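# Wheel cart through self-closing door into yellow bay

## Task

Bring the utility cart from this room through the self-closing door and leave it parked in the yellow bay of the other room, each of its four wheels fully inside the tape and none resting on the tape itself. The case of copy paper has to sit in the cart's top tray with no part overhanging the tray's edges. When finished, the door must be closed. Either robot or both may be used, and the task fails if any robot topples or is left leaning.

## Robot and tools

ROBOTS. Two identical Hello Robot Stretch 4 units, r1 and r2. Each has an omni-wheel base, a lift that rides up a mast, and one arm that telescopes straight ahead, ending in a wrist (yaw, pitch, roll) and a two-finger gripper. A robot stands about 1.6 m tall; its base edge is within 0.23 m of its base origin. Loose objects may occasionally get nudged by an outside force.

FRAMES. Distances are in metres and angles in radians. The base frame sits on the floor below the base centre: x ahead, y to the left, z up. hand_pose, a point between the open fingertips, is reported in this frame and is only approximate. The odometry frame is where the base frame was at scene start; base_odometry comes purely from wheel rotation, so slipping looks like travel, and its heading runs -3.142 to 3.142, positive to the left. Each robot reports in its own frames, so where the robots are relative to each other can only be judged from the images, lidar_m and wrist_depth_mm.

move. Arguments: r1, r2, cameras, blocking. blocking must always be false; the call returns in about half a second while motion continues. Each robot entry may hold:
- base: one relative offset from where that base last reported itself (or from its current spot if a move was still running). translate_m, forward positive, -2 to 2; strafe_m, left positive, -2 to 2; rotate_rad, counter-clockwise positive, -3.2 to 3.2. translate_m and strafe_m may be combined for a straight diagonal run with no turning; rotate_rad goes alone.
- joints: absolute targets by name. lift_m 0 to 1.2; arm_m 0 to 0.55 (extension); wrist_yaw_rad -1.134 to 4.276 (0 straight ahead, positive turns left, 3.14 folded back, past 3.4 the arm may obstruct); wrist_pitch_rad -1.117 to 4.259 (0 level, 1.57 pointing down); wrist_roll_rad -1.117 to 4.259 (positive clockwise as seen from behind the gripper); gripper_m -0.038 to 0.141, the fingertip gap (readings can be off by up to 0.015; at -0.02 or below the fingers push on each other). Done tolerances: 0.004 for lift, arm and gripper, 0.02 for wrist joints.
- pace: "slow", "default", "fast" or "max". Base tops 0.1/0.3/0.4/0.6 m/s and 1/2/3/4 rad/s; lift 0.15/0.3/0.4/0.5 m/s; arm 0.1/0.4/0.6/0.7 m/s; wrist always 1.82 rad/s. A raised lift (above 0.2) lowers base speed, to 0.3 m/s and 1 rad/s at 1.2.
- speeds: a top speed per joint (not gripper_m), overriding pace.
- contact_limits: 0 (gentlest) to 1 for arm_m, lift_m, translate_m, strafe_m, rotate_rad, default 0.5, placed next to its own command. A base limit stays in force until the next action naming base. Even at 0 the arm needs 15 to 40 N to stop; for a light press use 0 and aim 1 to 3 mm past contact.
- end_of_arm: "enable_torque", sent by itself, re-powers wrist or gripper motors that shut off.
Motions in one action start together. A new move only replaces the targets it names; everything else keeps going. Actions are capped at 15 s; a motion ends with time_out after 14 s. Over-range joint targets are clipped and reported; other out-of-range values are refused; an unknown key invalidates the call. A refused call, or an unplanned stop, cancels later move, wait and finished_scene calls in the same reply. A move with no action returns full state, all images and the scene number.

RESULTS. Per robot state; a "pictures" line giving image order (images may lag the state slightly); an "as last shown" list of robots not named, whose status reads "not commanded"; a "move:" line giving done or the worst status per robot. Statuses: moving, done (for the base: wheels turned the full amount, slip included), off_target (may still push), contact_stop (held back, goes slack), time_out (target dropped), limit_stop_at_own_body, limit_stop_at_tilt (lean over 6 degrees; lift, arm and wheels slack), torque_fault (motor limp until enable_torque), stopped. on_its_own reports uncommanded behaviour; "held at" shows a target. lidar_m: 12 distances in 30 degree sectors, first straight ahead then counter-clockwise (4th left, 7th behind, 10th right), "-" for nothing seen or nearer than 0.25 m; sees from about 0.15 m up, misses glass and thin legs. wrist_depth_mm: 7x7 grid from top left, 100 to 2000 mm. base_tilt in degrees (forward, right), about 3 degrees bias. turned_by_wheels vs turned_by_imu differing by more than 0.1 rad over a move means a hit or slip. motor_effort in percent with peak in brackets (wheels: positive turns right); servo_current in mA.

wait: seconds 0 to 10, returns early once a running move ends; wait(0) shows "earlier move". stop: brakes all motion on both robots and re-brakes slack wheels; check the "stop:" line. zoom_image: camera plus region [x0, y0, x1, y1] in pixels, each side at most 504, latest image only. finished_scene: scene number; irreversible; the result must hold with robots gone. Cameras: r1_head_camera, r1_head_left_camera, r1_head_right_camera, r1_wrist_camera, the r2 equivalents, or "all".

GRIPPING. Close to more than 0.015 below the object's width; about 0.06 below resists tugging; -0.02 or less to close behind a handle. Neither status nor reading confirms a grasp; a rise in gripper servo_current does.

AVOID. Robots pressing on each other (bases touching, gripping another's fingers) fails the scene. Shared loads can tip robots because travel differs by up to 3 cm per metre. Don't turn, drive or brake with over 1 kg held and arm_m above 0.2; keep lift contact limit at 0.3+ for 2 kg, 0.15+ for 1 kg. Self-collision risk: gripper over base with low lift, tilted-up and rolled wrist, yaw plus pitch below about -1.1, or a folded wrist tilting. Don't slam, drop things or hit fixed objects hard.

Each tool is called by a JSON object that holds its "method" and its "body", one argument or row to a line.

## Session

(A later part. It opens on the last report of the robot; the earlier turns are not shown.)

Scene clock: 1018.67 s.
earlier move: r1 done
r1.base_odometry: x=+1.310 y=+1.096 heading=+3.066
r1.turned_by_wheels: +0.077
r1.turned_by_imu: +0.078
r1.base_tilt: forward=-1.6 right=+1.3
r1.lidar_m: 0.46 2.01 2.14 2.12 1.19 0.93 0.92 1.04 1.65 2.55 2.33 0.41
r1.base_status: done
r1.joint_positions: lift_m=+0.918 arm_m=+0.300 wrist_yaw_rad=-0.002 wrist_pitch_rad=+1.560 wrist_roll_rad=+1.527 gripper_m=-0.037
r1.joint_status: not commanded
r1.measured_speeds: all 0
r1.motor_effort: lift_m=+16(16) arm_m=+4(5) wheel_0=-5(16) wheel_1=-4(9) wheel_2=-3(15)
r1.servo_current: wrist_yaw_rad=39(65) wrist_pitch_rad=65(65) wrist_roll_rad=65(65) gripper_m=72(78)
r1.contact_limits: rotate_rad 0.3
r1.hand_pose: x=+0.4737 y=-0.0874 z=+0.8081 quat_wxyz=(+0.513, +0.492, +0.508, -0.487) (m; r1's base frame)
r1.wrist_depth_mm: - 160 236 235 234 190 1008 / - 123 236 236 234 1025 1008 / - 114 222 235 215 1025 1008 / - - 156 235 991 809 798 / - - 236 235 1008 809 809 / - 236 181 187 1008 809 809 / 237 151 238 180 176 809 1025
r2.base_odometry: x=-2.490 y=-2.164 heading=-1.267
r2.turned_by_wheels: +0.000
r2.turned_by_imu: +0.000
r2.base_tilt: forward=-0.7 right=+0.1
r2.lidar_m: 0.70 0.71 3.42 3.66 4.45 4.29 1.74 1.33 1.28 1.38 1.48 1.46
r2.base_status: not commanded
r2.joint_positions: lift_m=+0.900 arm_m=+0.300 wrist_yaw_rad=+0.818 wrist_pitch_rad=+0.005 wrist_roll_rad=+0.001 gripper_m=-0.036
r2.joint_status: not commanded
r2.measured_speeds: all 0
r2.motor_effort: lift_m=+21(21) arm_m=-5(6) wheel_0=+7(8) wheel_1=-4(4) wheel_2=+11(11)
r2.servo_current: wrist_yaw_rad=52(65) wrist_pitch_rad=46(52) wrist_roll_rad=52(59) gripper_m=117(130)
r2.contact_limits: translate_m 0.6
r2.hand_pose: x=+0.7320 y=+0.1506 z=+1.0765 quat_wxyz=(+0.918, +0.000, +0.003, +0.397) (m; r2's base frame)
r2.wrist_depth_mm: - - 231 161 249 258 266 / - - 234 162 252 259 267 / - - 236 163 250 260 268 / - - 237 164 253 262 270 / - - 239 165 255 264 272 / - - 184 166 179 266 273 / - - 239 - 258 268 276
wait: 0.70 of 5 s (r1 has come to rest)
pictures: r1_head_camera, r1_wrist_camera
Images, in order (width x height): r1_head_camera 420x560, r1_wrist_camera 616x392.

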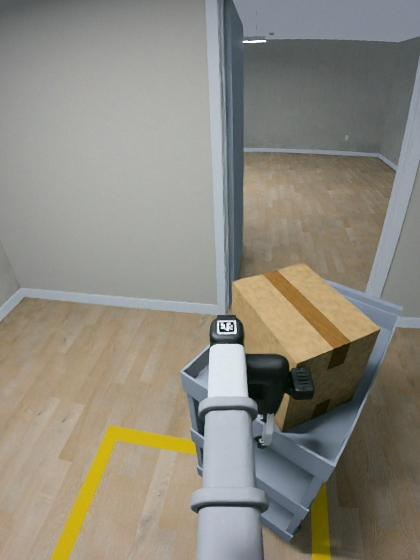

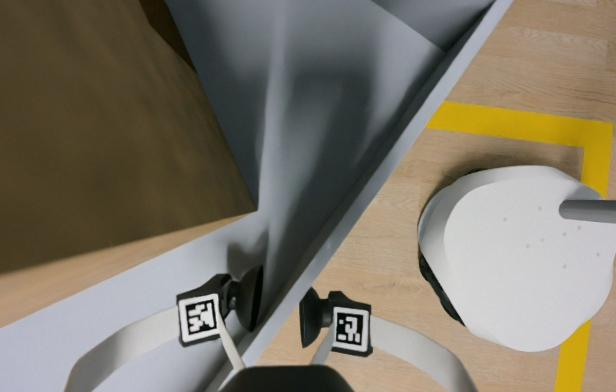

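{"method": "move", "body": {
  "blocking": false,
  "r1": {"base":{"translate_m":-0.48,"strafe_m":0.205},"pace":"slow","contact_limits":{"translate_m":0.3}}
}}

{"method": "wait", "body": {
  "seconds": 9,
  "cameras": ["r1_wrist_camera","r1_head_camera","r1_head_right_camera"]
}}

Scene clock: 1036.87 s.
move: r1 moving
r1.base_odometry: x=+1.322 y=+1.089 heading=+3.065
r1.turned_by_wheels: -0.001
r1.turned_by_imu: -0.001
r1.base_tilt: forward=-1.5 right=+1.3
r1.lidar_m: 0.48 2.04 2.14 2.12 1.15 0.92 0.90 1.01 1.59 2.57 2.33 0.42
r1.base_status: translate_m moving; strafe_m moving
r1.joint_positions: lift_m=+0.918 arm_m=+0.300 wrist_yaw_rad=-0.002 wrist_pitch_rad=+1.560 wrist_roll_rad=+1.527 gripper_m=-0.037
r1.joint_status: not commanded
r1.measured_speeds: translate_m=-0.049 strafe_m=+0.021 rotate_rad=+0.004 lift_m=+0.000 arm_m=+0.000 wrist_yaw_rad=+0.000 wrist_pitch_rad=+0.000 wrist_roll_rad=+0.000
r1.motor_effort: lift_m=+16(16) arm_m=+1(4) wheel_0=-11(13) wheel_1=-6(9) wheel_2=+5(6)
r1.servo_current: wrist_yaw_rad=46(78) wrist_pitch_rad=59(65) wrist_roll_rad=65(65) gripper_m=72(78)
r1.contact_limits: translate_m 0.3
r1.hand_pose: x=+0.4738 y=-0.0874 z=+0.8081 quat_wxyz=(+0.513, +0.492, +0.508, -0.487) (m; r1's base frame)
r1.wrist_depth_mm: - 157 237 235 235 189 1008 / - 125 236 236 234 1025 1008 / - 113 225 235 206 1042 991 / - - 168 236 1008 809 809 / - - 237 236 1008 809 809 / - 238 182 187 1025 820 809 / 237 151 236 180 176 809 1025
r2: as last shown
r2.base_tilt: forward=-0.6 right=+0.1
r2.lidar_m: 0.70 0.71 3.44 3.64 4.44 4.29 1.77 1.34 1.30 1.39 1.50 1.45
r2.motor_effort: lift_m=+20(21) arm_m=-5(6) wheel_0=+7(8) wheel_1=-4(4) wheel_2=+11(11)
r2.servo_current: wrist_yaw_rad=59(65) wrist_pitch_rad=46(52) wrist_roll_rad=39(52) gripper_m=124(130)
r2.contact_limits: translate_m 0.6
r2.wrist_depth_mm: - - 232 161 249 259 265 / - - 235 162 250 259 266 / - - 236 163 252 260 268 / - - 237 164 252 262 270 / - - 238 166 254 263 273 / - - 185 166 180 266 274 / - - 240 - 260 267 276
pictures: none

Scene clock: 1042.80 s.
earlier move: r1 done
r1.base_odometry: x=+1.773 y=+0.855 heading=+3.066
r1.turned_by_wheels: +0.001
r1.turned_by_imu: +0.001
r1.base_tilt: forward=-1.6 right=+1.3
r1.lidar_m: 0.46 2.48 2.01 1.12 0.56 0.44 0.43 0.49 0.77 2.75 2.95 0.43
r1.base_status: done
r1.joint_positions: lift_m=+0.918 arm_m=+0.300 wrist_yaw_rad=-0.002 wrist_pitch_rad=+1.560 wrist_roll_rad=+1.527 gripper_m=-0.037
r1.joint_status: not commanded
r1.measured_speeds: all 0
r1.motor_effort: lift_m=+16(16) arm_m=-3(4) wheel_0=-4(13) wheel_1=-3(9) wheel_2=+3(8)
r1.servo_current: wrist_yaw_rad=39(78) wrist_pitch_rad=65(72) wrist_roll_rad=59(85) gripper_m=72(85)
r1.contact_limits: translate_m 0.3
r1.hand_pose: x=+0.4738 y=-0.0874 z=+0.8081 quat_wxyz=(+0.513, +0.492, +0.508, -0.487) (m; r1's base frame)
r1.wrist_depth_mm: - 225 236 236 235 1025 1025 / - 170 236 236 235 1025 1025 / - 120 236 235 220 1008 1025 / - 113 181 236 1025 820 809 / - - 236 236 1025 809 809 / - 237 185 193 891 809 809 / - 144 236 166 172 133 1008
r2.base_odometry: x=-2.490 y=-2.164 heading=-1.267
r2.turned_by_wheels: +0.000
r2.turned_by_imu: +0.001
r2.base_tilt: forward=-0.6 right=+0.1
r2.lidar_m: 0.70 0.69 3.44 3.63 4.45 4.28 1.75 1.35 1.31 1.36 1.48 1.45
r2.base_status: not commanded
r2.joint_positions: lift_m=+0.900 arm_m=+0.300 wrist_yaw_rad=+0.818 wrist_pitch_rad=+0.005 wrist_roll_rad=+0.001 gripper_m=-0.036
r2.joint_status: not commanded
r2.measured_speeds: all 0
r2.motor_effort: lift_m=+20(21) arm_m=-6(6) wheel_0=+7(8) wheel_1=-4(5) wheel_2=+11(12)
r2.servo_current: wrist_yaw_rad=39(65) wrist_pitch_rad=46(52) wrist_roll_rad=46(65) gripper_m=117(130)
r2.contact_limits: translate_m 0.6
r2.hand_pose: x=+0.7320 y=+0.1506 z=+1.0765 quat_wxyz=(+0.918, +0.000, +0.003, +0.397) (m; r2's base frame)
r2.wrist_depth_mm: - - 233 160 249 258 265 / - - 235 162 251 259 267 / - - 235 163 252 260 268 / - - 236 164 252 262 270 / - - 238 166 254 265 271 / - - 184 166 179 266 274 / - - 240 - 259 270 274
wait: 5.93 of 9 s (r1 has come to rest)
pictures: r1_head_camera, r1_head_right_camera, r1_wrist_camera
Images, in order (width x height): r1_head_camera 420x560, r1_head_right_camera 420x672, r1_wrist_camera 616x392.

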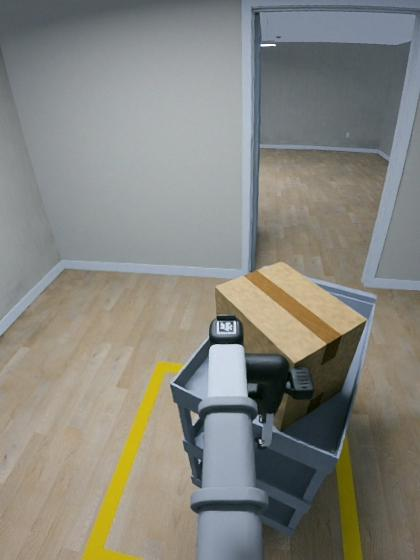

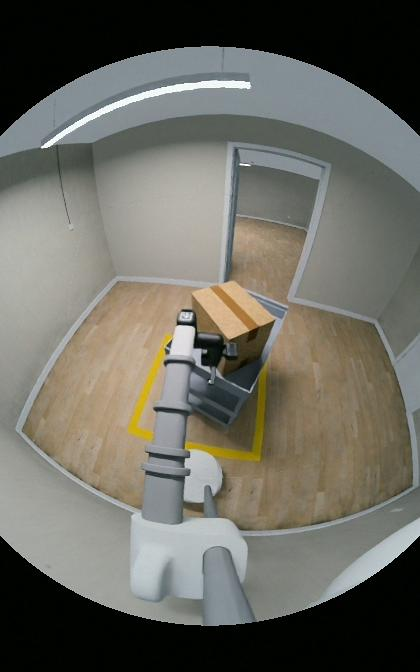

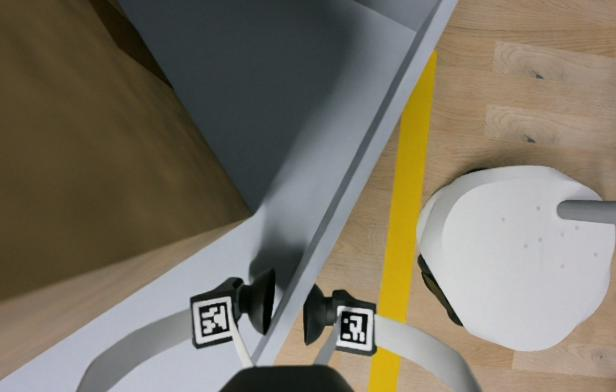

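{"method": "zoom_image", "body": {
  "camera": "r1_head_right_camera",
  "region": [110, 270, 310, 470]
}}

{"method": "zoom_image", "body": {
  "camera": "r1_head_camera",
  "region": [80, 240, 400, 560]
}}

Scaled by 2.520 from the camera's 420x672 image, which has a finer 600x960 frame.

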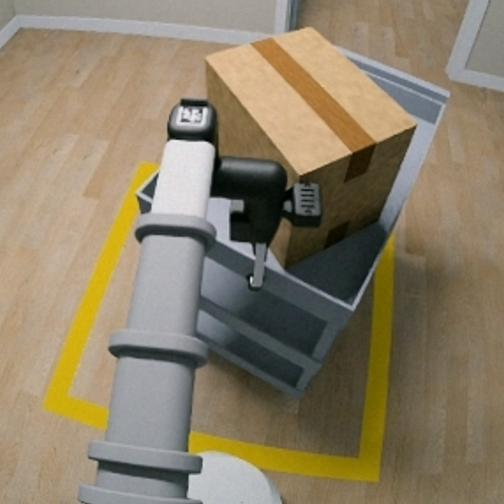

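Scaled by 1.575 from the camera's 420x560 image, which has a finer 600x800 frame.

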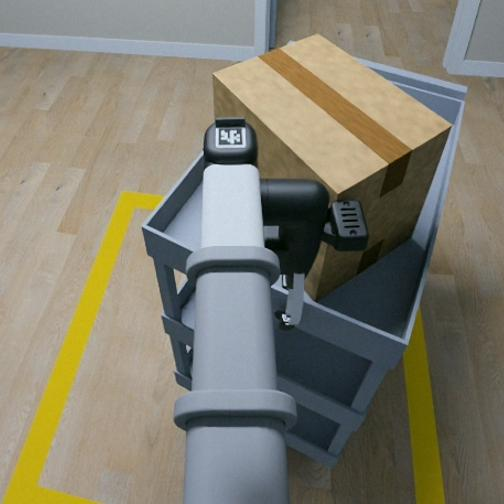

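{"method": "move", "body": {
  "blocking": false,
  "r1": {"base":{"translate_m":-0.085,"strafe_m":0.09},"pace":"slow","contact_limits":{"translate_m":0.3}}
}}

{"method": "wait", "body": {
  "seconds": 5,
  "cameras": ["r1_wrist_camera","r1_head_camera","r1_head_right_camera"]
}}

{"method": "zoom_image", "body": {
  "camera": "r1_head_right_camera",
  "region": [110, 270, 310, 470]
}}

Scene clock: 1060.53 s.
move: r1 moving
r1.base_odometry: x=+1.781 y=+0.845 heading=+3.065
r1.turned_by_wheels: +0.000
r1.turned_by_imu: -0.001
r1.base_tilt: forward=-1.6 right=+1.3
r1.lidar_m: 0.45 2.50 2.02 1.10 0.54 0.41 0.41 0.46 0.76 2.75 2.94 0.43
r1.base_status: translate_m moving; strafe_m moving
r1.joint_positions: lift_m=+0.918 arm_m=+0.300 wrist_yaw_rad=-0.002 wrist_pitch_rad=+1.560 wrist_roll_rad=+1.527 gripper_m=-0.037
r1.joint_status: not commanded
r1.measured_speeds: translate_m=-0.035 strafe_m=+0.036 rotate_rad=-0.004 lift_m=+0.000 arm_m=+0.000 wrist_yaw_rad=+0.000 wrist_pitch_rad=+0.000 wrist_roll_rad=+0.000
r1.motor_effort: lift_m=+16(16) arm_m=-4(4) wheel_0=-11(11) wheel_1=+2(5) wheel_2=+5(7)
r1.servo_current: wrist_yaw_rad=46(65) wrist_pitch_rad=59(65) wrist_roll_rad=52(65) gripper_m=72(72)
r1.contact_limits: translate_m 0.3
r1.hand_pose: x=+0.4738 y=-0.0874 z=+0.8081 quat_wxyz=(+0.513, +0.492, +0.508, -0.487) (m; r1's base frame)
r1.wrist_depth_mm: - 224 236 235 235 1025 1025 / - 169 236 236 235 1008 1025 / - 125 236 236 235 1008 1025 / - 111 179 236 1008 809 809 / - - 235 236 976 820 809 / - 236 185 193 878 809 809 / - 144 236 165 172 133 1008
r2: as last shown
r2.turned_by_imu: +0.000
r2.base_tilt: forward=-0.6 right=+0.0
r2.lidar_m: 0.69 0.71 3.43 3.66 4.45 4.30 1.78 1.35 1.30 1.38 1.50 1.44
r2.motor_effort: lift_m=+21(21) arm_m=-6(6) wheel_0=+7(8) wheel_1=-4(5) wheel_2=+11(11)
r2.servo_current: wrist_yaw_rad=52(52) wrist_pitch_rad=46(46) wrist_roll_rad=52(52) gripper_m=124(124)
r2.contact_limits: translate_m 0.6
r2.wrist_depth_mm: - - 233 160 248 257 266 / - - 235 162 249 258 267 / - - 235 163 252 260 267 / - - 236 165 253 262 271 / - - 238 165 254 264 272 / - - 185 166 179 266 273 / - - 239 - 258 268 276
pictures: none

Scene clock: 1062.53 s.
earlier move: r1 done
r1.base_odometry: x=+1.851 y=+0.759 heading=+3.065
r1.turned_by_wheels: +0.000
r1.turned_by_imu: -0.001
r1.base_tilt: forward=-1.6 right=+1.3
r1.lidar_m: 0.45 2.41 1.91 0.88 0.40 0.32 0.31 0.38 0.61 2.84 3.06 0.43
r1.base_status: done
r1.joint_positions: lift_m=+0.918 arm_m=+0.300 wrist_yaw_rad=-0.002 wrist_pitch_rad=+1.560 wrist_roll_rad=+1.527 gripper_m=-0.037
r1.joint_status: not commanded
r1.measured_speeds: all 0
r1.motor_effort: lift_m=+16(16) arm_m=-4(4) wheel_0=-7(15) wheel_1=+1(5) wheel_2=-2(7)
r1.servo_current: wrist_yaw_rad=39(72) wrist_pitch_rad=65(65) wrist_roll_rad=59(78) gripper_m=72(78)
r1.contact_limits: translate_m 0.3
r1.hand_pose: x=+0.4738 y=-0.0874 z=+0.8081 quat_wxyz=(+0.513, +0.492, +0.508, -0.487) (m; r1's base frame)
r1.wrist_depth_mm: - 219 236 236 236 1025 1042 / - 135 236 236 236 1025 1008 / - 114 236 236 236 1025 1025 / - - 167 236 1025 820 798 / - - 236 236 1025 798 798 / - 236 181 193 891 809 809 / 237 152 236 166 175 133 1025
r2.base_odometry: x=-2.490 y=-2.164 heading=-1.267
r2.turned_by_wheels: +0.000
r2.turned_by_imu: +0.000
r2.base_tilt: forward=-0.6 right=+0.0
r2.lidar_m: 0.68 0.68 3.44 3.65 4.47 4.31 1.77 1.34 1.29 1.38 1.49 1.45
r2.base_status: not commanded
r2.joint_positions: lift_m=+0.900 arm_m=+0.300 wrist_yaw_rad=+0.818 wrist_pitch_rad=+0.005 wrist_roll_rad=+0.001 gripper_m=-0.036
r2.joint_status: not commanded
r2.measured_speeds: all 0
r2.motor_effort: lift_m=+20(21) arm_m=-6(6) wheel_0=+7(8) wheel_1=-4(5) wheel_2=+11(12)
r2.servo_current: wrist_yaw_rad=46(65) wrist_pitch_rad=46(52) wrist_roll_rad=33(59) gripper_m=124(130)
r2.contact_limits: translate_m 0.6
r2.hand_pose: x=+0.7320 y=+0.1506 z=+1.0765 quat_wxyz=(+0.918, +0.000, +0.003, +0.397) (m; r2's base frame)
r2.wrist_depth_mm: - - 233 160 248 258 265 / - - 234 162 250 259 267 / - - 236 163 252 259 267 / - - 236 164 254 263 270 / - - 238 166 254 265 271 / - - 184 166 180 266 276 / - - 239 - 259 267 276
wait: 2.00 of 5 s (r1 has come to rest)
pictures: r1_head_camera, r1_head_right_camera, r1_wrist_camera
Images, in order (width x height): r1_head_camera 420x560, r1_head_right_camera 420x672, r1_wrist_camera 616x392.

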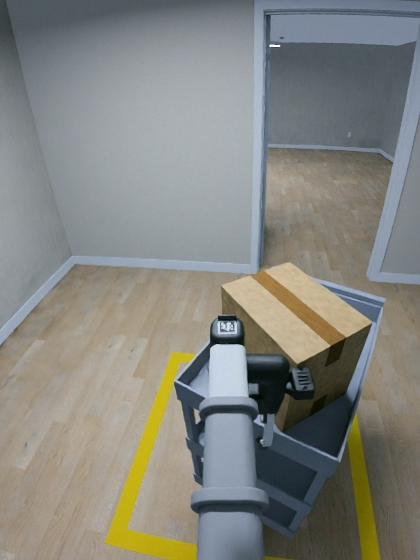

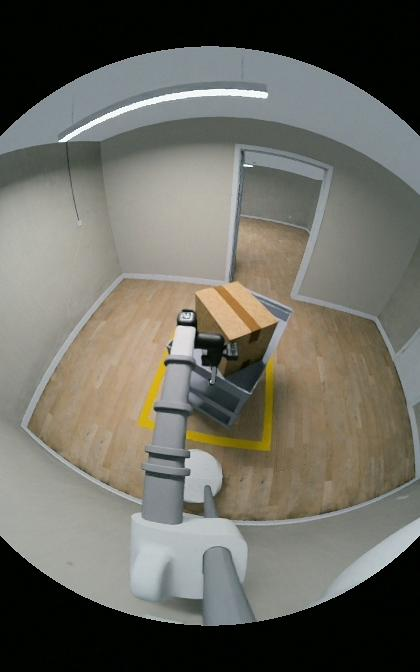

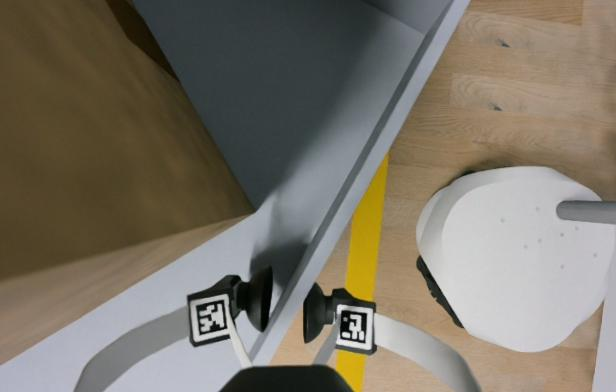

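Scaled by 2.520 from the camera's 420x672 image, which has a finer 600x960 frame.

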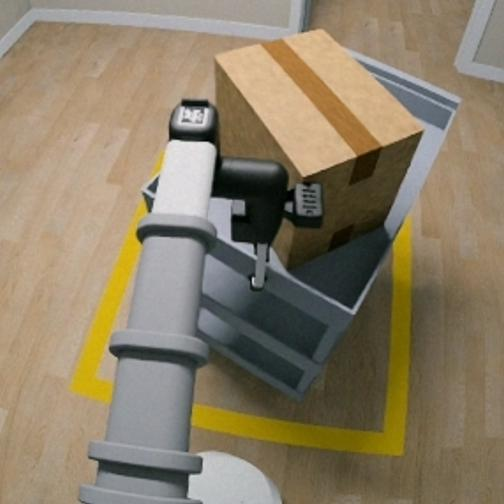

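{"method": "move", "body": {
  "blocking": false,
  "r1": {"joints":{"gripper_m":0.05}}
}}

{"method": "wait", "body": {
  "seconds": 2
}}

{"method": "move", "body": {
  "blocking": false,
  "r1": {"joints":{"lift_m":1.17},"pace":"slow"}
}}

{"method": "wait", "body": {
  "seconds": 4
}}

{"method": "move", "body": {
  "blocking": false,
  "r1": {"joints":{"arm_m":0.1}}
}}

{"method": "wait", "body": {
  "seconds": 2,
  "cameras": ["r1_wrist_camera","r1_head_camera","r1_head_right_camera"]
}}

Scene clock: 1076.00 s.
move: r1 moving
r1.base_odometry: x=+1.851 y=+0.759 heading=+3.065
r1.turned_by_wheels: +0.000
r1.turned_by_imu: +0.000
r1.base_tilt: forward=-1.6 right=+1.3
r1.lidar_m: 0.46 2.40 1.92 0.86 0.43 0.33 0.31 0.39 0.57 2.83 3.07 0.43
r1.base_status: not commanded
r1.joint_positions: lift_m=+0.918 arm_m=+0.300 wrist_yaw_rad=-0.002 wrist_pitch_rad=+1.560 wrist_roll_rad=+1.527 gripper_m=-0.012
r1.joint_status: gripper_m moving
r1.measured_speeds: all 0
r1.motor_effort: lift_m=+16(16) arm_m=-4(4) wheel_0=-8(8) wheel_1=+1(1) wheel_2=-2(2)
r1.servo_current: wrist_yaw_rad=39(72) wrist_pitch_rad=59(59) wrist_roll_rad=52(72) gripper_m=52(59)
r1.contact_limits: translate_m 0.3
r1.hand_pose: x=+0.4738 y=-0.0874 z=+0.8081 quat_wxyz=(+0.513, +0.492, +0.508, -0.487) (m; r1's base frame)
r1.wrist_depth_mm: - 198 238 237 236 1008 1008 / - 133 238 236 236 1008 1008 / - 113 238 237 223 1042 1042 / - - 165 236 1042 798 809 / - - 237 236 1042 809 809 / - 238 185 200 891 820 798 / 238 147 236 167 178 809 1008
r2: as last shown
r2.lidar_m: 0.70 0.70 3.44 3.66 4.48 4.31 1.77 1.34 1.29 1.38 1.49 1.45
r2.motor_effort: lift_m=+21(21) arm_m=-5(6) wheel_0=+8(8) wheel_1=-4(5) wheel_2=+11(12)
r2.servo_current: wrist_yaw_rad=33(52) wrist_pitch_rad=52(52) wrist_roll_rad=46(52) gripper_m=124(124)
r2.contact_limits: translate_m 0.6
r2.wrist_depth_mm: - - 233 161 249 257 265 / - - 234 162 250 260 266 / - - 236 163 252 259 268 / - - 236 164 253 262 270 / - - 239 166 254 264 272 / - - 185 165 179 267 274 / - - 240 - 259 268 277
pictures: none

Scene clock: 1077.07 s.
earlier move: r1 done
r1.base_odometry: x=+1.851 y=+0.759 heading=+3.065
r1.turned_by_wheels: +0.000
r1.turned_by_imu: +0.000
r1.base_tilt: forward=-1.6 right=+1.3
r1.lidar_m: 0.46 2.40 1.91 0.91 0.42 0.33 0.32 0.39 0.61 2.83 3.07 0.42
r1.base_status: not commanded
r1.joint_positions: lift_m=+0.918 arm_m=+0.300 wrist_yaw_rad=-0.002 wrist_pitch_rad=+1.570 wrist_roll_rad=+1.525 gripper_m=+0.050
r1.joint_status: all done
r1.measured_speeds: all 0
r1.motor_effort: lift_m=+16(16) arm_m=+3(4) wheel_0=-6(8) wheel_1=+0(1) wheel_2=-2(2)
r1.servo_current: wrist_yaw_rad=46(72) wrist_pitch_rad=46(59) wrist_roll_rad=46(72) gripper_m=39(78)
r1.contact_limits: translate_m 0.3
r1.hand_pose: x=+0.4710 y=-0.0874 z=+0.8081 quat_wxyz=(+0.511, +0.489, +0.510, -0.489) (m; r1's base frame)
r1.wrist_depth_mm: - 233 237 237 234 1042 1025 / - 169 237 238 239 1042 1042 / - 132 237 239 1025 1025 1025 / - - 208 237 1008 820 820 / - - 236 236 991 820 820 / - 236 191 168 190 820 820 / 236 160 236 144 1025 1025 1025
r2.base_odometry: x=-2.490 y=-2.164 heading=-1.267
r2.turned_by_wheels: +0.000
r2.turned_by_imu: +0.000
r2.base_tilt: forward=-0.6 right=+0.0
r2.lidar_m: 0.70 0.72 3.45 3.67 4.45 4.28 1.75 1.34 1.29 1.37 1.51 1.45
r2.base_status: not commanded
r2.joint_positions: lift_m=+0.900 arm_m=+0.300 wrist_yaw_rad=+0.818 wrist_pitch_rad=+0.005 wrist_roll_rad=+0.001 gripper_m=-0.036
r2.joint_status: not commanded
r2.measured_speeds: all 0
r2.motor_effort: lift_m=+21(21) arm_m=-6(6) wheel_0=+7(8) wheel_1=-4(5) wheel_2=+11(12)
r2.servo_current: wrist_yaw_rad=52(59) wrist_pitch_rad=46(52) wrist_roll_rad=52(52) gripper_m=124(130)
r2.contact_limits: translate_m 0.6
r2.hand_pose: x=+0.7320 y=+0.1506 z=+1.0765 quat_wxyz=(+0.918, +0.000, +0.003, +0.397) (m; r2's base frame)
r2.wrist_depth_mm: - - 234 160 249 258 266 / - - 235 162 249 258 267 / - - 236 163 252 260 268 / - - 236 164 253 262 268 / - - 238 165 254 264 271 / - - 184 166 179 267 273 / - - 239 - 258 267 276
wait: 1.07 of 2 s (r1 has come to rest)
pictures: none

Scene clock: 1077.57 s.
move: r1 moving
r1.base_odometry: x=+1.851 y=+0.759 heading=+3.066
r1.turned_by_wheels: +0.000
r1.turned_by_imu: +0.000
r1.base_tilt: forward=-1.6 right=+1.3
r1.lidar_m: 0.45 2.41 1.90 0.89 0.42 0.32 0.30 0.38 0.63 2.83 3.07 0.42
r1.base_status: not commanded
r1.joint_positions: lift_m=+0.943 arm_m=+0.300 wrist_yaw_rad=-0.002 wrist_pitch_rad=+1.570 wrist_roll_rad=+1.524 gripper_m=+0.050
r1.joint_status: lift_m moving
r1.measured_speeds: translate_m=+0.000 strafe_m=+0.000 rotate_rad=+0.000 lift_m=+0.098 arm_m=+0.000 wrist_yaw_rad=+0.000 wrist_pitch_rad=+0.000 wrist_roll_rad=-0.006
r1.motor_effort: lift_m=+27(27) arm_m=+3(4) wheel_0=-4(7) wheel_1=+1(1) wheel_2=-2(2)
r1.servo_current: wrist_yaw_rad=52(59) wrist_pitch_rad=33(46) wrist_roll_rad=59(59) gripper_m=46(46)
r1.contact_limits: translate_m 0.3
r1.hand_pose: x=+0.4709 y=-0.0874 z=+0.8325 quat_wxyz=(+0.511, +0.489, +0.511, -0.489) (m; r1's base frame)
r1.wrist_depth_mm: - 224 253 254 239 1042 1060 / - 153 255 255 254 1060 1060 / - 116 253 255 1060 1060 1042 / - 110 187 256 1060 831 842 / - 208 253 256 960 831 842 / 247 253 194 1042 191 854 854 / 252 253 253 143 1060 1060 1078
r2: as last shown
r2.lidar_m: 0.68 0.70 3.45 3.65 4.45 4.28 1.76 1.34 1.30 1.41 1.49 1.46
r2.motor_effort: lift_m=+20(21) arm_m=-6(6) wheel_0=+7(7) wheel_1=-4(4) wheel_2=+11(12)
r2.servo_current: wrist_yaw_rad=52(52) wrist_pitch_rad=46(46) wrist_roll_rad=46(52) gripper_m=130(130)
r2.contact_limits: translate_m 0.6
r2.wrist_depth_mm: - - 233 160 249 257 265 / - - 234 162 250 258 267 / - - 235 163 252 260 267 / - - 236 164 253 262 271 / - - 239 166 255 264 272 / - - 185 166 179 266 273 / - - 239 - 259 268 276
pictures: none

Scene clock: 1079.77 s.
earlier move: r1 done
r1.base_odometry: x=+1.851 y=+0.759 heading=+3.066
r1.turned_by_wheels: +0.000
r1.turned_by_imu: +0.000
r1.base_tilt: forward=-1.6 right=+1.3
r1.lidar_m: 0.44 2.42 1.91 0.87 0.43 0.33 0.32 0.39 0.62 2.83 3.05 0.44
r1.base_status: not commanded
r1.joint_positions: lift_m=+1.169 arm_m=+0.300 wrist_yaw_rad=-0.002 wrist_pitch_rad=+1.570 wrist_roll_rad=+1.522 gripper_m=+0.050
r1.joint_status: all done
r1.measured_speeds: all 0
r1.motor_effort: lift_m=+25(28) arm_m=+4(4) wheel_0=-4(7) wheel_1=+1(1) wheel_2=-2(2)
r1.servo_current: wrist_yaw_rad=52(78) wrist_pitch_rad=46(52) wrist_roll_rad=59(65) gripper_m=39(52)
r1.contact_limits: translate_m 0.3
r1.hand_pose: x=+0.4709 y=-0.0874 z=+1.0593 quat_wxyz=(+0.512, +0.489, +0.511, -0.488) (m; r1's base frame)
r1.wrist_depth_mm: 206 207 488 1281 1281 1281 1308 / 206 207 484 484 1281 1281 1281 / 206 208 294 488 1281 1281 1281 / 207 207 211 484 1255 1098 1281 / 206 208 484 1308 1098 1060 1255 / 207 488 195 1255 191 1336 - / - 480 413 154 1281 1308 -
r2.base_odometry: x=-2.490 y=-2.164 heading=-1.267
r2.turned_by_wheels: +0.000
r2.turned_by_imu: +0.000
r2.base_tilt: forward=-0.6 right=+0.0
r2.lidar_m: 0.69 0.68 3.44 3.65 4.44 4.33 1.73 1.32 1.30 1.40 1.50 1.46
r2.base_status: not commanded
r2.joint_positions: lift_m=+0.900 arm_m=+0.300 wrist_yaw_rad=+0.818 wrist_pitch_rad=+0.005 wrist_roll_rad=+0.001 gripper_m=-0.036
r2.joint_status: not commanded
r2.measured_speeds: all 0
r2.motor_effort: lift_m=+21(21) arm_m=-5(6) wheel_0=+7(8) wheel_1=-4(5) wheel_2=+11(12)
r2.servo_current: wrist_yaw_rad=46(59) wrist_pitch_rad=46(52) wrist_roll_rad=46(59) gripper_m=124(130)
r2.contact_limits: translate_m 0.6
r2.hand_pose: x=+0.7320 y=+0.1506 z=+1.0765 quat_wxyz=(+0.918, +0.000, +0.003, +0.397) (m; r2's base frame)
r2.wrist_depth_mm: - - 232 161 249 258 266 / - - 234 162 251 259 266 / - - 236 163 252 260 267 / - - 236 164 252 264 270 / - - 238 165 255 265 272 / - - 184 166 179 265 274 / - - 239 - 259 267 277
wait: 2.20 of 4 s (r1 has come to rest)
pictures: none

Scene clock: 1080.27 s.
move: r1 moving
r1.base_odometry: x=+1.851 y=+0.759 heading=+3.066
r1.turned_by_wheels: +0.000
r1.turned_by_imu: +0.000
r1.base_tilt: forward=-1.6 right=+1.3
r1.lidar_m: 0.46 2.38 1.93 0.87 0.42 0.33 0.32 0.38 0.62 2.83 3.07 0.43
r1.base_status: not commanded
r1.joint_positions: lift_m=+1.169 arm_m=+0.249 wrist_yaw_rad=-0.002 wrist_pitch_rad=+1.570 wrist_roll_rad=+1.522 gripper_m=+0.050
r1.joint_status: arm_m moving
r1.measured_speeds: translate_m=+0.000 strafe_m=+0.000 rotate_rad=+0.000 lift_m=+0.000 arm_m=-0.195 wrist_yaw_rad=+0.000 wrist_pitch_rad=+0.000 wrist_roll_rad=+0.000
r1.motor_effort: lift_m=+25(25) arm_m=-2(7) wheel_0=-3(4) wheel_1=+0(1) wheel_2=-1(2)
r1.servo_current: wrist_yaw_rad=52(65) wrist_pitch_rad=46(46) wrist_roll_rad=52(65) gripper_m=39(46)
r1.contact_limits: translate_m 0.3
r1.hand_pose: x=+0.4203 y=-0.0874 z=+1.0593 quat_wxyz=(+0.512, +0.489, +0.511, -0.488) (m; r1's base frame)
r1.wrist_depth_mm: 207 342 480 1255 1255 1281 1308 / 208 254 488 480 1281 1255 1308 / 207 207 484 484 1281 1255 1255 / 206 208 407 1281 1255 1078 1255 / 208 436 484 1281 1060 1078 - / 484 484 195 1255 190 1078 - / - 484 1281 155 1281 1255 -
r2: as last shown
r2.lidar_m: 0.68 0.71 3.43 3.65 4.46 4.29 1.76 1.34 1.29 1.39 1.46 1.45
r2.motor_effort: lift_m=+21(21) arm_m=-6(6) wheel_0=+7(7) wheel_1=-4(5) wheel_2=+11(11)
r2.servo_current: wrist_yaw_rad=46(59) wrist_pitch_rad=46(46) wrist_roll_rad=39(59) gripper_m=124(130)
r2.contact_limits: translate_m 0.6
r2.wrist_depth_mm: - - 232 161 248 258 266 / - - 235 162 251 259 266 / - - 236 163 251 259 267 / - - 237 164 252 263 271 / - - 239 166 254 263 272 / - - 184 165 179 266 273 / - - 239 - 258 267 277
pictures: none

Scene clock: 1081.47 s.
earlier move: r1 done
r1.base_odometry: x=+1.851 y=+0.759 heading=+3.066
r1.turned_by_wheels: +0.000
r1.turned_by_imu: +0.000
r1.base_tilt: forward=-1.5 right=+1.3
r1.lidar_m: 0.45 2.40 1.92 0.90 0.42 0.32 0.32 0.37 0.60 2.84 3.05 0.43
r1.base_status: not commanded
r1.joint_positions: lift_m=+1.169 arm_m=+0.100 wrist_yaw_rad=-0.002 wrist_pitch_rad=+1.570 wrist_roll_rad=+1.522 gripper_m=+0.050
r1.joint_status: all done
r1.measured_speeds: all 0
r1.motor_effort: lift_m=+25(25) arm_m=-5(7) wheel_0=-2(4) wheel_1=+1(1) wheel_2=-1(2)
r1.servo_current: wrist_yaw_rad=59(72) wrist_pitch_rad=46(46) wrist_roll_rad=39(65) gripper_m=39(46)
r1.contact_limits: translate_m 0.3
r1.hand_pose: x=+0.2710 y=-0.0874 z=+1.0593 quat_wxyz=(+0.512, +0.489, +0.511, -0.488) (m; r1's base frame)
r1.wrist_depth_mm: 480 1255 1281 1255 1281 1255 - / 484 484 1229 1255 1281 1281 - / 413 480 741 1281 1308 1281 - / 370 480 1281 1308 1078 1205 - / 484 455 1255 1281 1060 1078 - / 480 788 195 1281 191 1281 - / 484 160 1255 155 1281 128 -
r2.base_odometry: x=-2.490 y=-2.164 heading=-1.267
r2.turned_by_wheels: +0.000
r2.turned_by_imu: +0.000
r2.base_tilt: forward=-0.6 right=+0.0
r2.lidar_m: 0.69 0.70 3.43 3.65 4.45 4.29 1.77 1.31 1.29 1.40 1.51 1.42
r2.base_status: not commanded
r2.joint_positions: lift_m=+0.900 arm_m=+0.300 wrist_yaw_rad=+0.818 wrist_pitch_rad=+0.005 wrist_roll_rad=+0.001 gripper_m=-0.036
r2.joint_status: not commanded
r2.measured_speeds: all 0
r2.motor_effort: lift_m=+21(21) arm_m=-5(6) wheel_0=+7(8) wheel_1=-4(5) wheel_2=+11(11)
r2.servo_current: wrist_yaw_rad=46(59) wrist_pitch_rad=39(46) wrist_roll_rad=46(65) gripper_m=124(130)
r2.contact_limits: translate_m 0.6
r2.hand_pose: x=+0.7320 y=+0.1506 z=+1.0765 quat_wxyz=(+0.918, +0.000, +0.003, +0.397) (m; r2's base frame)
r2.wrist_depth_mm: - - 234 161 249 257 265 / - - 234 161 250 259 267 / - - 236 163 251 260 267 / - - 236 164 252 262 271 / - - 239 166 255 265 271 / - - 184 166 179 267 273 / - - 238 - 260 267 274
wait: 1.20 of 2 s (r1 has come to rest)
pictures: r1_head_camera, r1_head_right_camera, r1_wrist_camera
Images, in order (width x height): r1_head_camera 420x560, r1_head_right_camera 420x672, r1_wrist_camera 616x392.

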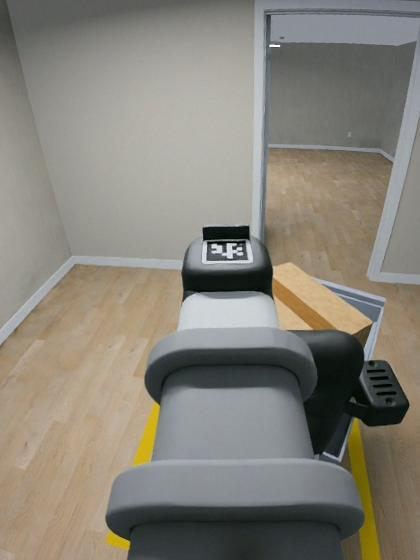

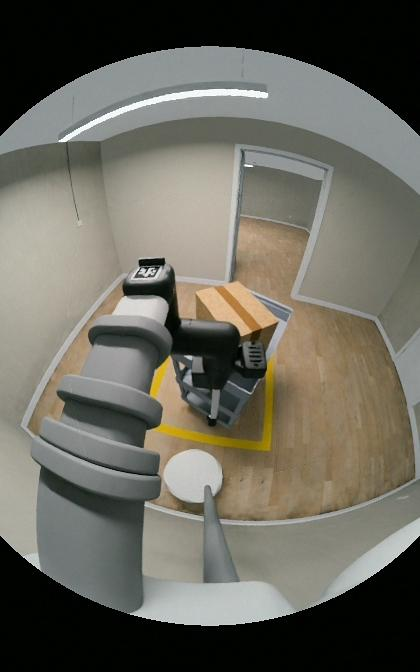

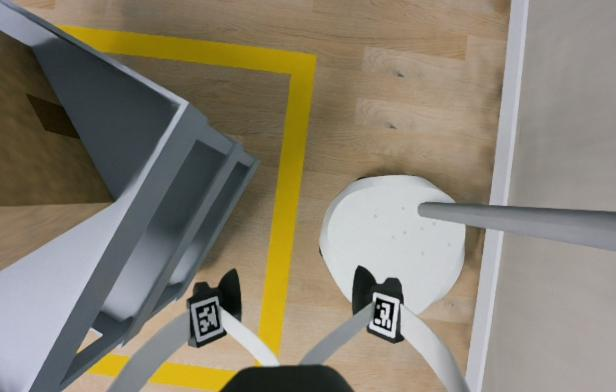

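{"method": "move", "body": {
  "blocking": false,
  "r1": {"joints":{"wrist_pitch_rad":0.9,"wrist_roll_rad":0,"wrist_yaw_rad":0}}
}}

{"method": "wait", "body": {
  "seconds": 2
}}

{"method": "move", "body": {
  "blocking": false,
  "r1": {"base":{"strafe_m":-0.5},"contact_limits":{"strafe_m":0.2}}
}}

{"method": "wait", "body": {
  "seconds": 4,
  "cameras": ["r1_wrist_camera","r1_head_camera","r1_head_left_camera"]
}}

Scene clock: 1087.43 s.
move: r1 moving
r1.base_odometry: x=+1.851 y=+0.759 heading=+3.066
r1.turned_by_wheels: +0.000
r1.turned_by_imu: +0.000
r1.base_tilt: forward=-1.6 right=+1.3
r1.lidar_m: 0.46 2.35 1.92 0.88 0.42 0.32 0.32 0.37 0.62 2.82 3.06 0.43
r1.base_status: not commanded
r1.joint_positions: lift_m=+1.169 arm_m=+0.100 wrist_yaw_rad=-0.002 wrist_pitch_rad=+1.017 wrist_roll_rad=+0.940 gripper_m=+0.050
r1.joint_status: wrist_yaw_rad moving; wrist_pitch_rad moving; wrist_roll_rad moving
r1.measured_speeds: translate_m=+0.000 strafe_m=+0.000 rotate_rad=+0.000 lift_m=+0.000 arm_m=+0.000 wrist_yaw_rad=+0.000 wrist_pitch_rad=-1.339 wrist_roll_rad=-1.816
r1.motor_effort: lift_m=+25(25) arm_m=-5(5) wheel_0=-3(3) wheel_1=+1(1) wheel_2=-1(1)
r1.servo_current: wrist_yaw_rad=59(65) wrist_pitch_rad=65(124) wrist_roll_rad=104(117) gripper_m=46(46)
r1.contact_limits: translate_m 0.3
r1.hand_pose: x=+0.4225 y=-0.0878 z=+1.1024 quat_wxyz=(+0.779, +0.396, +0.434, -0.221) (m; r1's base frame)
r1.wrist_depth_mm: 459 394 343 384 1464 1366 1229 / 427 373 325 379 569 1308 1182 / 407 353 307 375 535 1255 1138 / 477 392 366 399 517 1160 1138 / - 1756 609 554 488 1160 1060 / 1863 1708 193 535 190 1160 1042 / 1863 1537 1430 154 1182 1042 866
r2: as last shown
r2.base_tilt: forward=-0.6 right=+0.1
r2.lidar_m: 0.69 0.71 3.46 3.61 4.46 4.27 1.74 1.32 1.28 1.38 1.50 1.45
r2.motor_effort: lift_m=+20(21) arm_m=-6(6) wheel_0=+7(8) wheel_1=-4(4) wheel_2=+11(11)
r2.servo_current: wrist_yaw_rad=59(59) wrist_pitch_rad=46(52) wrist_roll_rad=39(52) gripper_m=124(130)
r2.contact_limits: translate_m 0.6
r2.wrist_depth_mm: - - 234 160 249 257 265 / - - 235 162 250 258 266 / - - 235 163 252 262 268 / - - 237 164 253 262 271 / - - 239 166 255 264 271 / - - 185 165 179 266 273 / - - 239 - 257 267 276
pictures: none

Scene clock: 1088.43 s.
earlier move: r1 done
r1.base_odometry: x=+1.851 y=+0.759 heading=+3.066
r1.turned_by_wheels: +0.000
r1.turned_by_imu: +0.000
r1.base_tilt: forward=-1.6 right=+1.3
r1.lidar_m: 0.46 2.39 1.91 0.89 0.43 0.33 0.33 0.37 0.60 2.83 3.06 0.44
r1.base_status: not commanded
r1.joint_positions: lift_m=+1.169 arm_m=+0.100 wrist_yaw_rad=-0.002 wrist_pitch_rad=+0.905 wrist_roll_rad=+0.002 gripper_m=+0.050
r1.joint_status: all done
r1.measured_speeds: all 0
r1.motor_effort: lift_m=+25(25) arm_m=-5(5) wheel_0=-3(4) wheel_1=+1(1) wheel_2=-1(1)
r1.servo_current: wrist_yaw_rad=26(65) wrist_pitch_rad=39(124) wrist_roll_rad=46(117) gripper_m=39(52)
r1.contact_limits: translate_m 0.3
r1.hand_pose: x=+0.4488 y=-0.0878 z=+1.1208 quat_wxyz=(+0.899, +0.002, +0.437, -0.002) (m; r1's base frame)
r1.wrist_depth_mm: - - - 480 480 - - / - - - 413 413 404 - / 1863 1808 1756 373 362 355 1756 / 1708 1618 654 382 324 334 1576 / 1499 1537 609 466 310 477 1464 / 1336 1336 194 539 192 544 1336 / 1255 1229 1205 155 496 449 1229
r2.base_odometry: x=-2.490 y=-2.164 heading=-1.267
r2.turned_by_wheels: +0.000
r2.turned_by_imu: +0.000
r2.base_tilt: forward=-0.6 right=+0.1
r2.lidar_m: 0.69 0.68 3.42 3.63 4.46 4.33 1.76 1.35 1.30 1.41 1.49 1.44
r2.base_status: not commanded
r2.joint_positions: lift_m=+0.900 arm_m=+0.300 wrist_yaw_rad=+0.818 wrist_pitch_rad=+0.005 wrist_roll_rad=+0.001 gripper_m=-0.036
r2.joint_status: not commanded
r2.measured_speeds: all 0
r2.motor_effort: lift_m=+20(21) arm_m=-6(6) wheel_0=+7(8) wheel_1=-4(5) wheel_2=+11(11)
r2.servo_current: wrist_yaw_rad=39(59) wrist_pitch_rad=52(52) wrist_roll_rad=46(65) gripper_m=117(130)
r2.contact_limits: translate_m 0.6
r2.hand_pose: x=+0.7320 y=+0.1506 z=+1.0765 quat_wxyz=(+0.918, +0.000, +0.003, +0.397) (m; r2's base frame)
r2.wrist_depth_mm: - - 234 161 248 258 265 / - - 235 162 251 259 268 / - - 236 163 252 260 268 / - - 236 164 253 262 270 / - - 239 166 255 264 272 / - - 185 166 179 266 273 / - - 239 - 259 267 276
wait: 1.00 of 2 s (r1 has come to rest)
pictures: none

Scene clock: 1088.93 s.
move: r1 moving
r1.base_odometry: x=+1.853 y=+0.795 heading=+3.066
r1.turned_by_wheels: +0.000
r1.turned_by_imu: +0.000
r1.base_tilt: forward=-1.6 right=+1.2
r1.lidar_m: 0.43 0.60 1.96 0.93 0.43 0.34 0.33 0.38 0.61 2.78 3.03 0.40
r1.base_status: strafe_m moving
r1.joint_positions: lift_m=+1.169 arm_m=+0.100 wrist_yaw_rad=-0.002 wrist_pitch_rad=+0.905 wrist_roll_rad=+0.002 gripper_m=+0.050
r1.joint_status: not commanded
r1.measured_speeds: translate_m=+0.000 strafe_m=-0.139 rotate_rad=-0.003 lift_m=+0.000 arm_m=+0.000 wrist_yaw_rad=+0.000 wrist_pitch_rad=+0.000 wrist_roll_rad=+0.000
r1.motor_effort: lift_m=+25(25) arm_m=-5(5) wheel_0=+9(10) wheel_1=-9(10) wheel_2=+0(1)
r1.servo_current: wrist_yaw_rad=59(65) wrist_pitch_rad=46(52) wrist_roll_rad=46(65) gripper_m=46(46)
r1.contact_limits: strafe_m 0.2
r1.hand_pose: x=+0.4489 y=-0.0878 z=+1.1208 quat_wxyz=(+0.899, +0.002, +0.437, -0.002) (m; r1's base frame)
r1.wrist_depth_mm: - - - 484 - - - / - - 430 415 410 715 - / 1808 1863 508 362 359 359 1808 / 1708 1708 627 329 322 368 1618 / 1430 1499 615 345 357 554 1499 / 1366 1336 195 459 192 574 1336 / 1255 1205 1078 154 500 1229 1255
r2: as last shown
r2.lidar_m: 0.67 0.69 3.43 3.66 4.46 4.29 1.76 1.36 1.30 1.38 1.50 1.44
r2.motor_effort: lift_m=+21(21) arm_m=-6(6) wheel_0=+7(7) wheel_1=-4(4) wheel_2=+11(11)
r2.servo_current: wrist_yaw_rad=46(52) wrist_pitch_rad=46(52) wrist_roll_rad=46(52) gripper_m=117(130)
r2.contact_limits: translate_m 0.6
r2.wrist_depth_mm: - - 233 161 249 258 266 / - - 235 162 251 258 266 / - - 235 163 253 260 268 / - - 237 164 253 262 271 / - - 238 166 254 265 271 / - - 185 166 179 267 273 / - - 240 - 257 266 277
pictures: none

Scene clock: 1091.43 s.
earlier move: r1 done
r1.base_odometry: x=+1.889 y=+1.257 heading=+3.066
r1.turned_by_wheels: +0.000
r1.turned_by_imu: -0.002
r1.base_tilt: forward=-1.6 right=+1.3
r1.lidar_m: 0.57 0.42 0.83 1.07 0.51 0.41 0.38 0.45 0.72 2.34 2.54 2.41
r1.base_status: done
r1.joint_positions: lift_m=+1.170 arm_m=+0.100 wrist_yaw_rad=-0.002 wrist_pitch_rad=+0.905 wrist_roll_rad=+0.002 gripper_m=+0.050
r1.joint_status: not commanded
r1.measured_speeds: all 0
r1.motor_effort: lift_m=+25(25) arm_m=-5(5) wheel_0=+2(12) wheel_1=-1(10) wheel_2=+0(1)
r1.servo_current: wrist_yaw_rad=39(65) wrist_pitch_rad=46(52) wrist_roll_rad=59(78) gripper_m=39(52)
r1.contact_limits: strafe_m 0.2
r1.hand_pose: x=+0.4489 y=-0.0878 z=+1.1209 quat_wxyz=(+0.899, +0.002, +0.437, -0.002) (m; r1's base frame)
r1.wrist_depth_mm: - - - - - - - / 496 - - - - - - / 404 - - 1808 1863 1863 1808 / 389 661 661 1661 1661 1661 1661 / 439 535 585 1430 1430 1464 1499 / 504 535 192 1366 191 1308 1336 / 508 466 - 154 1205 1229 1229
r2.base_odometry: x=-2.490 y=-2.164 heading=-1.267
r2.turned_by_wheels: +0.000
r2.turned_by_imu: +0.000
r2.base_tilt: forward=-0.6 right=+0.0
r2.lidar_m: 0.70 0.71 3.44 3.66 4.46 4.29 1.78 1.36 1.31 1.39 1.48 1.45
r2.base_status: not commanded
r2.joint_positions: lift_m=+0.900 arm_m=+0.300 wrist_yaw_rad=+0.818 wrist_pitch_rad=+0.005 wrist_roll_rad=+0.001 gripper_m=-0.036
r2.joint_status: not commanded
r2.measured_speeds: all 0
r2.motor_effort: lift_m=+21(21) arm_m=-5(6) wheel_0=+7(8) wheel_1=-4(5) wheel_2=+11(11)
r2.servo_current: wrist_yaw_rad=46(59) wrist_pitch_rad=52(52) wrist_roll_rad=46(59) gripper_m=124(130)
r2.contact_limits: translate_m 0.6
r2.hand_pose: x=+0.7320 y=+0.1506 z=+1.0765 quat_wxyz=(+0.918, +0.000, +0.003, +0.397) (m; r2's base frame)
r2.wrist_depth_mm: - - 234 160 247 258 266 / - - 234 162 249 258 266 / - - 236 163 252 260 267 / - - 237 164 253 263 270 / - - 239 166 255 265 272 / - - 185 166 179 266 274 / - - 240 - 258 267 276
wait: 2.50 of 4 s (r1 has come to rest)
pictures: r1_head_camera, r1_head_left_camera, r1_wrist_camera
Images, in order (width x height): r1_head_camera 420x560, r1_head_left_camera 420x672, r1_wrist_camera 616x392.

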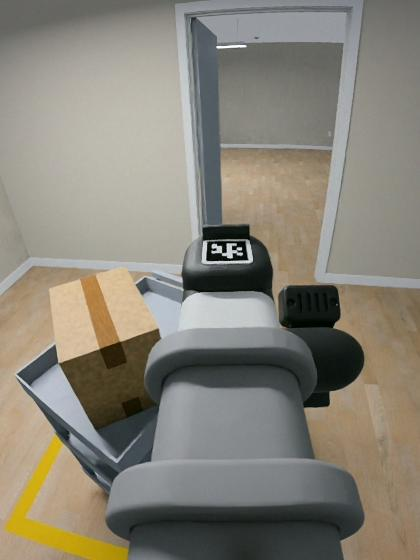

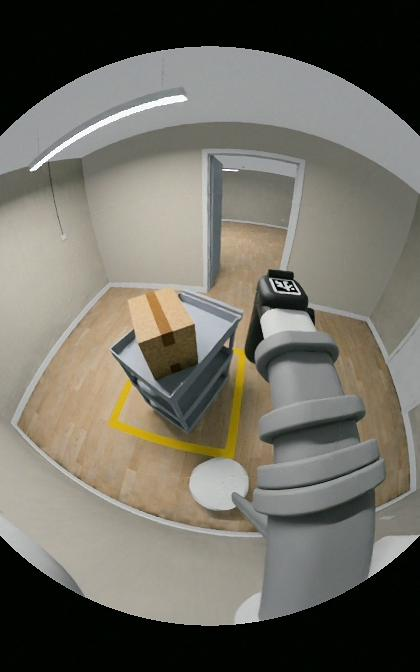

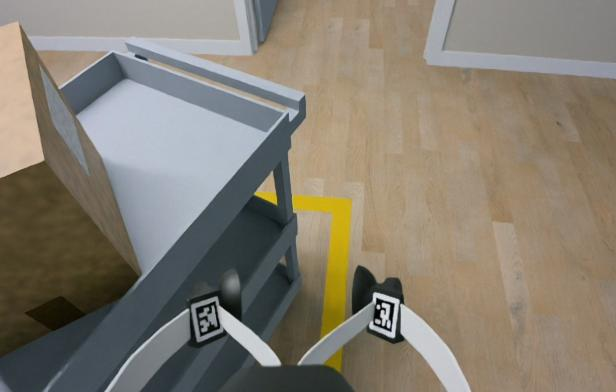

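{"method": "move", "body": {
  "blocking": false,
  "r1": {"base":{"translate_m":0.25,"strafe_m":-0.25},"contact_limits":{"strafe_m":0.2}}
}}

{"method": "wait", "body": {
  "seconds": 4
}}

{"method": "move", "body": {
  "blocking": false,
  "r1": {"base":{"rotate_rad":0.9},"joints":{"wrist_pitch_rad":0.7,"arm_m":0,"lift_m":0.6}}
}}

{"method": "wait", "body": {
  "seconds": 3,
  "cameras": ["r1_wrist_camera","r1_head_camera","r1_head_left_camera"]
}}

Scene clock: 1097.70 s.
move: r1 moving
r1.base_odometry: x=+1.867 y=+1.282 heading=+3.066
r1.turned_by_wheels: +0.000
r1.turned_by_imu: +0.000
r1.base_tilt: forward=-1.6 right=+1.3
r1.lidar_m: 0.58 0.43 0.65 1.12 0.55 0.42 0.43 0.48 0.75 2.31 2.52 2.39
r1.base_status: translate_m moving; strafe_m moving
r1.joint_positions: lift_m=+1.170 arm_m=+0.100 wrist_yaw_rad=-0.002 wrist_pitch_rad=+0.905 wrist_roll_rad=+0.002 gripper_m=+0.050
r1.joint_status: not commanded
r1.measured_speeds: translate_m=+0.088 strafe_m=-0.088 rotate_rad=-0.004 lift_m=+0.000 arm_m=+0.000 wrist_yaw_rad=+0.000 wrist_pitch_rad=+0.000 wrist_roll_rad=+0.000
r1.motor_effort: lift_m=+25(25) arm_m=-5(5) wheel_0=+10(11) wheel_1=-5(6) wheel_2=-5(7)
r1.servo_current: wrist_yaw_rad=39(59) wrist_pitch_rad=39(52) wrist_roll_rad=52(59) gripper_m=39(46)
r1.contact_limits: strafe_m 0.2
r1.hand_pose: x=+0.4489 y=-0.0878 z=+1.1209 quat_wxyz=(+0.899, +0.002, +0.437, -0.002) (m; r1's base frame)
r1.wrist_depth_mm: - - - - - - - / - - - - - - - / 492 - - 1808 1863 1808 1808 / 418 661 668 1618 1661 1618 1708 / 427 591 597 1499 1464 1464 1430 / 488 521 192 1366 191 1366 1336 / 508 160 - 154 1182 1255 1255
r2: as last shown
r2.base_tilt: forward=-0.7 right=+0.0
r2.lidar_m: 0.68 0.70 3.42 3.65 4.49 4.31 1.77 1.33 1.30 1.38 1.50 1.43
r2.motor_effort: lift_m=+21(21) arm_m=-6(6) wheel_0=+7(8) wheel_1=-4(4) wheel_2=+11(11)
r2.servo_current: wrist_yaw_rad=46(59) wrist_pitch_rad=46(46) wrist_roll_rad=46(65) gripper_m=124(130)
r2.contact_limits: translate_m 0.6
r2.wrist_depth_mm: - - 233 161 248 257 265 / - - 235 162 250 259 267 / - - 236 163 251 262 267 / - - 237 164 252 262 271 / - - 239 166 255 264 271 / - - 184 166 179 267 273 / - - 240 - 259 267 276
pictures: none

Scene clock: 1099.83 s.
earlier move: r1 done
r1.base_odometry: x=+1.658 y=+1.525 heading=+3.066
r1.turned_by_wheels: +0.000
r1.turned_by_imu: -0.001
r1.base_tilt: forward=-1.6 right=+1.3
r1.lidar_m: 0.67 0.49 0.46 0.50 0.88 0.69 0.67 0.77 1.20 2.12 2.31 2.08
r1.base_status: done
r1.joint_positions: lift_m=+1.170 arm_m=+0.100 wrist_yaw_rad=-0.002 wrist_pitch_rad=+0.905 wrist_roll_rad=+0.002 gripper_m=+0.050
r1.joint_status: not commanded
r1.measured_speeds: all 0
r1.motor_effort: lift_m=+24(25) arm_m=-5(5) wheel_0=+0(11) wheel_1=-3(7) wheel_2=+1(8)
r1.servo_current: wrist_yaw_rad=52(78) wrist_pitch_rad=46(52) wrist_roll_rad=59(78) gripper_m=39(52)
r1.contact_limits: strafe_m 0.2
r1.hand_pose: x=+0.4489 y=-0.0878 z=+1.1210 quat_wxyz=(+0.899, +0.002, +0.437, -0.002) (m; r1's base frame)
r1.wrist_depth_mm: - - - - - - - / - - - - - - - / 1921 1863 1921 1863 1863 1808 1863 / 691 1661 1661 1661 1661 1618 1661 / 609 597 1537 1499 1499 1464 1464 / 535 - 195 1366 190 1336 1336 / 500 137 1229 154 1205 1229 1229
r2.base_odometry: x=-2.490 y=-2.164 heading=-1.267
r2.turned_by_wheels: +0.000
r2.turned_by_imu: +0.000
r2.base_tilt: forward=-0.6 right=+0.1
r2.lidar_m: 0.69 0.69 3.44 3.63 4.45 4.29 1.75 1.34 1.29 1.36 1.48 1.43
r2.base_status: not commanded
r2.joint_positions: lift_m=+0.900 arm_m=+0.300 wrist_yaw_rad=+0.818 wrist_pitch_rad=+0.005 wrist_roll_rad=+0.001 gripper_m=-0.036
r2.joint_status: not commanded
r2.measured_speeds: all 0
r2.motor_effort: lift_m=+20(21) arm_m=-6(6) wheel_0=+7(8) wheel_1=-4(5) wheel_2=+11(11)
r2.servo_current: wrist_yaw_rad=39(59) wrist_pitch_rad=52(52) wrist_roll_rad=52(72) gripper_m=130(137)
r2.contact_limits: translate_m 0.6
r2.hand_pose: x=+0.7320 y=+0.1506 z=+1.0765 quat_wxyz=(+0.918, +0.000, +0.003, +0.397) (m; r2's base frame)
r2.wrist_depth_mm: - - 232 160 249 257 265 / - - 234 162 250 258 266 / - - 236 163 252 259 267 / - - 237 164 253 263 270 / - - 238 165 255 265 272 / - - 184 166 179 265 273 / - - 239 - 258 267 277
wait: 2.13 of 4 s (r1 has come to rest)
pictures: none

Scene clock: 1100.33 s.
move: r1 moving
r1.base_odometry: x=+1.658 y=+1.525 heading=-3.080
r1.turned_by_wheels: +0.137
r1.turned_by_imu: +0.138
r1.base_tilt: forward=-1.6 right=+1.3
r1.lidar_m: 0.61 0.45 0.45 1.37 0.80 0.68 0.70 0.84 1.47 2.12 2.40 2.11
r1.base_status: rotate_rad moving
r1.joint_positions: lift_m=+1.133 arm_m=+0.049 wrist_yaw_rad=-0.002 wrist_pitch_rad=+0.706 wrist_roll_rad=+0.002 gripper_m=+0.050
r1.joint_status: lift_m moving; arm_m moving; wrist_pitch_rad moving
r1.measured_speeds: translate_m=-0.001 strafe_m=-0.001 rotate_rad=+0.529 lift_m=-0.146 arm_m=-0.195 wrist_yaw_rad=+0.000 wrist_pitch_rad=-0.006 wrist_roll_rad=+0.000
r1.motor_effort: lift_m=+12(24) arm_m=-5(7) wheel_0=-8(8) wheel_1=-7(7) wheel_2=-5(6)
r1.servo_current: wrist_yaw_rad=59(59) wrist_pitch_rad=52(117) wrist_roll_rad=59(59) gripper_m=39(46)
r1.hand_pose: x=+0.4396 y=-0.0879 z=+1.1238 quat_wxyz=(+0.938, +0.001, +0.345, -0.002) (m; r1's base frame)
r1.wrist_depth_mm: - - 1921 - - - - / - - - - - - - / - - - - - - - / - - - 1983 1921 1921 1863 / 661 676 1708 1661 1708 1661 1618 / 603 585 196 1537 192 1430 1464 / 535 496 1308 155 1255 1281 1308
r2: as last shown
r2.base_tilt: forward=-0.7 right=+0.1
r2.lidar_m: 0.67 0.69 3.44 3.64 4.47 4.29 1.75 1.32 1.29 1.39 1.50 1.44
r2.motor_effort: lift_m=+20(21) arm_m=-6(6) wheel_0=+7(8) wheel_1=-4(4) wheel_2=+11(11)
r2.servo_current: wrist_yaw_rad=52(59) wrist_pitch_rad=46(52) wrist_roll_rad=52(52) gripper_m=124(130)
r2.contact_limits: translate_m 0.6
r2.wrist_depth_mm: - - 233 161 249 258 265 / - - 234 162 251 259 266 / - - 236 163 251 259 270 / - - 237 164 253 262 271 / - - 238 166 254 264 272 / - - 184 166 179 267 274 / - - 239 - 259 267 276
pictures: none

Scene clock: 1103.03 s.
earlier move: r1 done
r1.base_odometry: x=+1.658 y=+1.525 heading=-2.318
r1.turned_by_wheels: +0.762
r1.turned_by_imu: +0.766
r1.base_tilt: forward=-1.6 right=+1.2
r1.lidar_m: 0.47 0.48 1.02 0.72 0.67 0.72 1.00 2.13 2.19 2.18 2.10 0.50
r1.base_status: done
r1.joint_positions: lift_m=+0.600 arm_m=+0.000 wrist_yaw_rad=-0.002 wrist_pitch_rad=+0.705 wrist_roll_rad=+0.002 gripper_m=+0.050
r1.joint_status: all done
r1.measured_speeds: all 0
r1.motor_effort: lift_m=+13(24) arm_m=-5(9) wheel_0=-4(8) wheel_1=-3(7) wheel_2=-1(7)
r1.servo_current: wrist_yaw_rad=52(72) wrist_pitch_rad=46(117) wrist_roll_rad=52(72) gripper_m=39(52)
r1.hand_pose: x=+0.3904 y=-0.0879 z=+0.5917 quat_wxyz=(+0.938, +0.001, +0.345, -0.002) (m; r1's base frame)
r1.wrist_depth_mm: - - - - - - - / 1808 - - - - 668 1618 / - - - - - 544 379 / - - - 349 364 370 382 / 336 347 359 373 - 931 946 / 399 683 193 - 190 741 854 / 788 469 - 137 158 759 778
r2.base_odometry: x=-2.490 y=-2.164 heading=-1.267
r2.turned_by_wheels: +0.000
r2.turned_by_imu: +0.000
r2.base_tilt: forward=-0.7 right=+0.0
r2.lidar_m: 0.69 0.71 3.44 3.65 4.45 4.28 1.73 1.35 1.28 1.39 1.51 1.44
r2.base_status: not commanded
r2.joint_positions: lift_m=+0.900 arm_m=+0.300 wrist_yaw_rad=+0.818 wrist_pitch_rad=+0.005 wrist_roll_rad=+0.001 gripper_m=-0.036
r2.joint_status: not commanded
r2.measured_speeds: all 0
r2.motor_effort: lift_m=+20(21) arm_m=-6(6) wheel_0=+7(8) wheel_1=-4(5) wheel_2=+11(12)
r2.servo_current: wrist_yaw_rad=39(59) wrist_pitch_rad=39(52) wrist_roll_rad=46(59) gripper_m=130(130)
r2.contact_limits: translate_m 0.6
r2.hand_pose: x=+0.7320 y=+0.1506 z=+1.0765 quat_wxyz=(+0.918, +0.000, +0.003, +0.397) (m; r2's base frame)
r2.wrist_depth_mm: - - 233 161 249 257 265 / - - 234 162 251 259 267 / - - 236 163 251 262 268 / - - 237 164 252 263 271 / - - 238 165 254 264 272 / - - 185 165 179 266 273 / - - 240 - 258 267 277
wait: 2.70 of 3 s (r1 has come to rest)
pictures: r1_head_camera, r1_head_left_camera, r1_wrist_camera
Images, in order (width x height): r1_head_camera 420x560, r1_head_left_camera 420x672, r1_wrist_camera 616x392.

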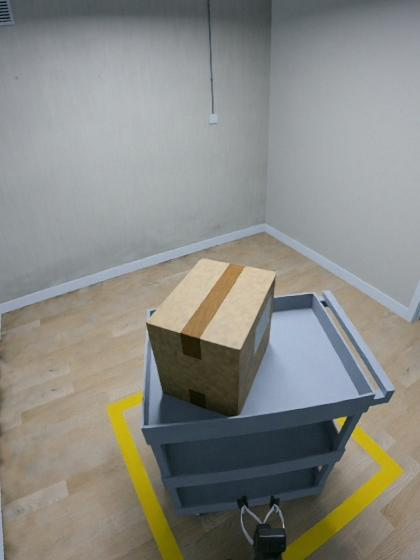

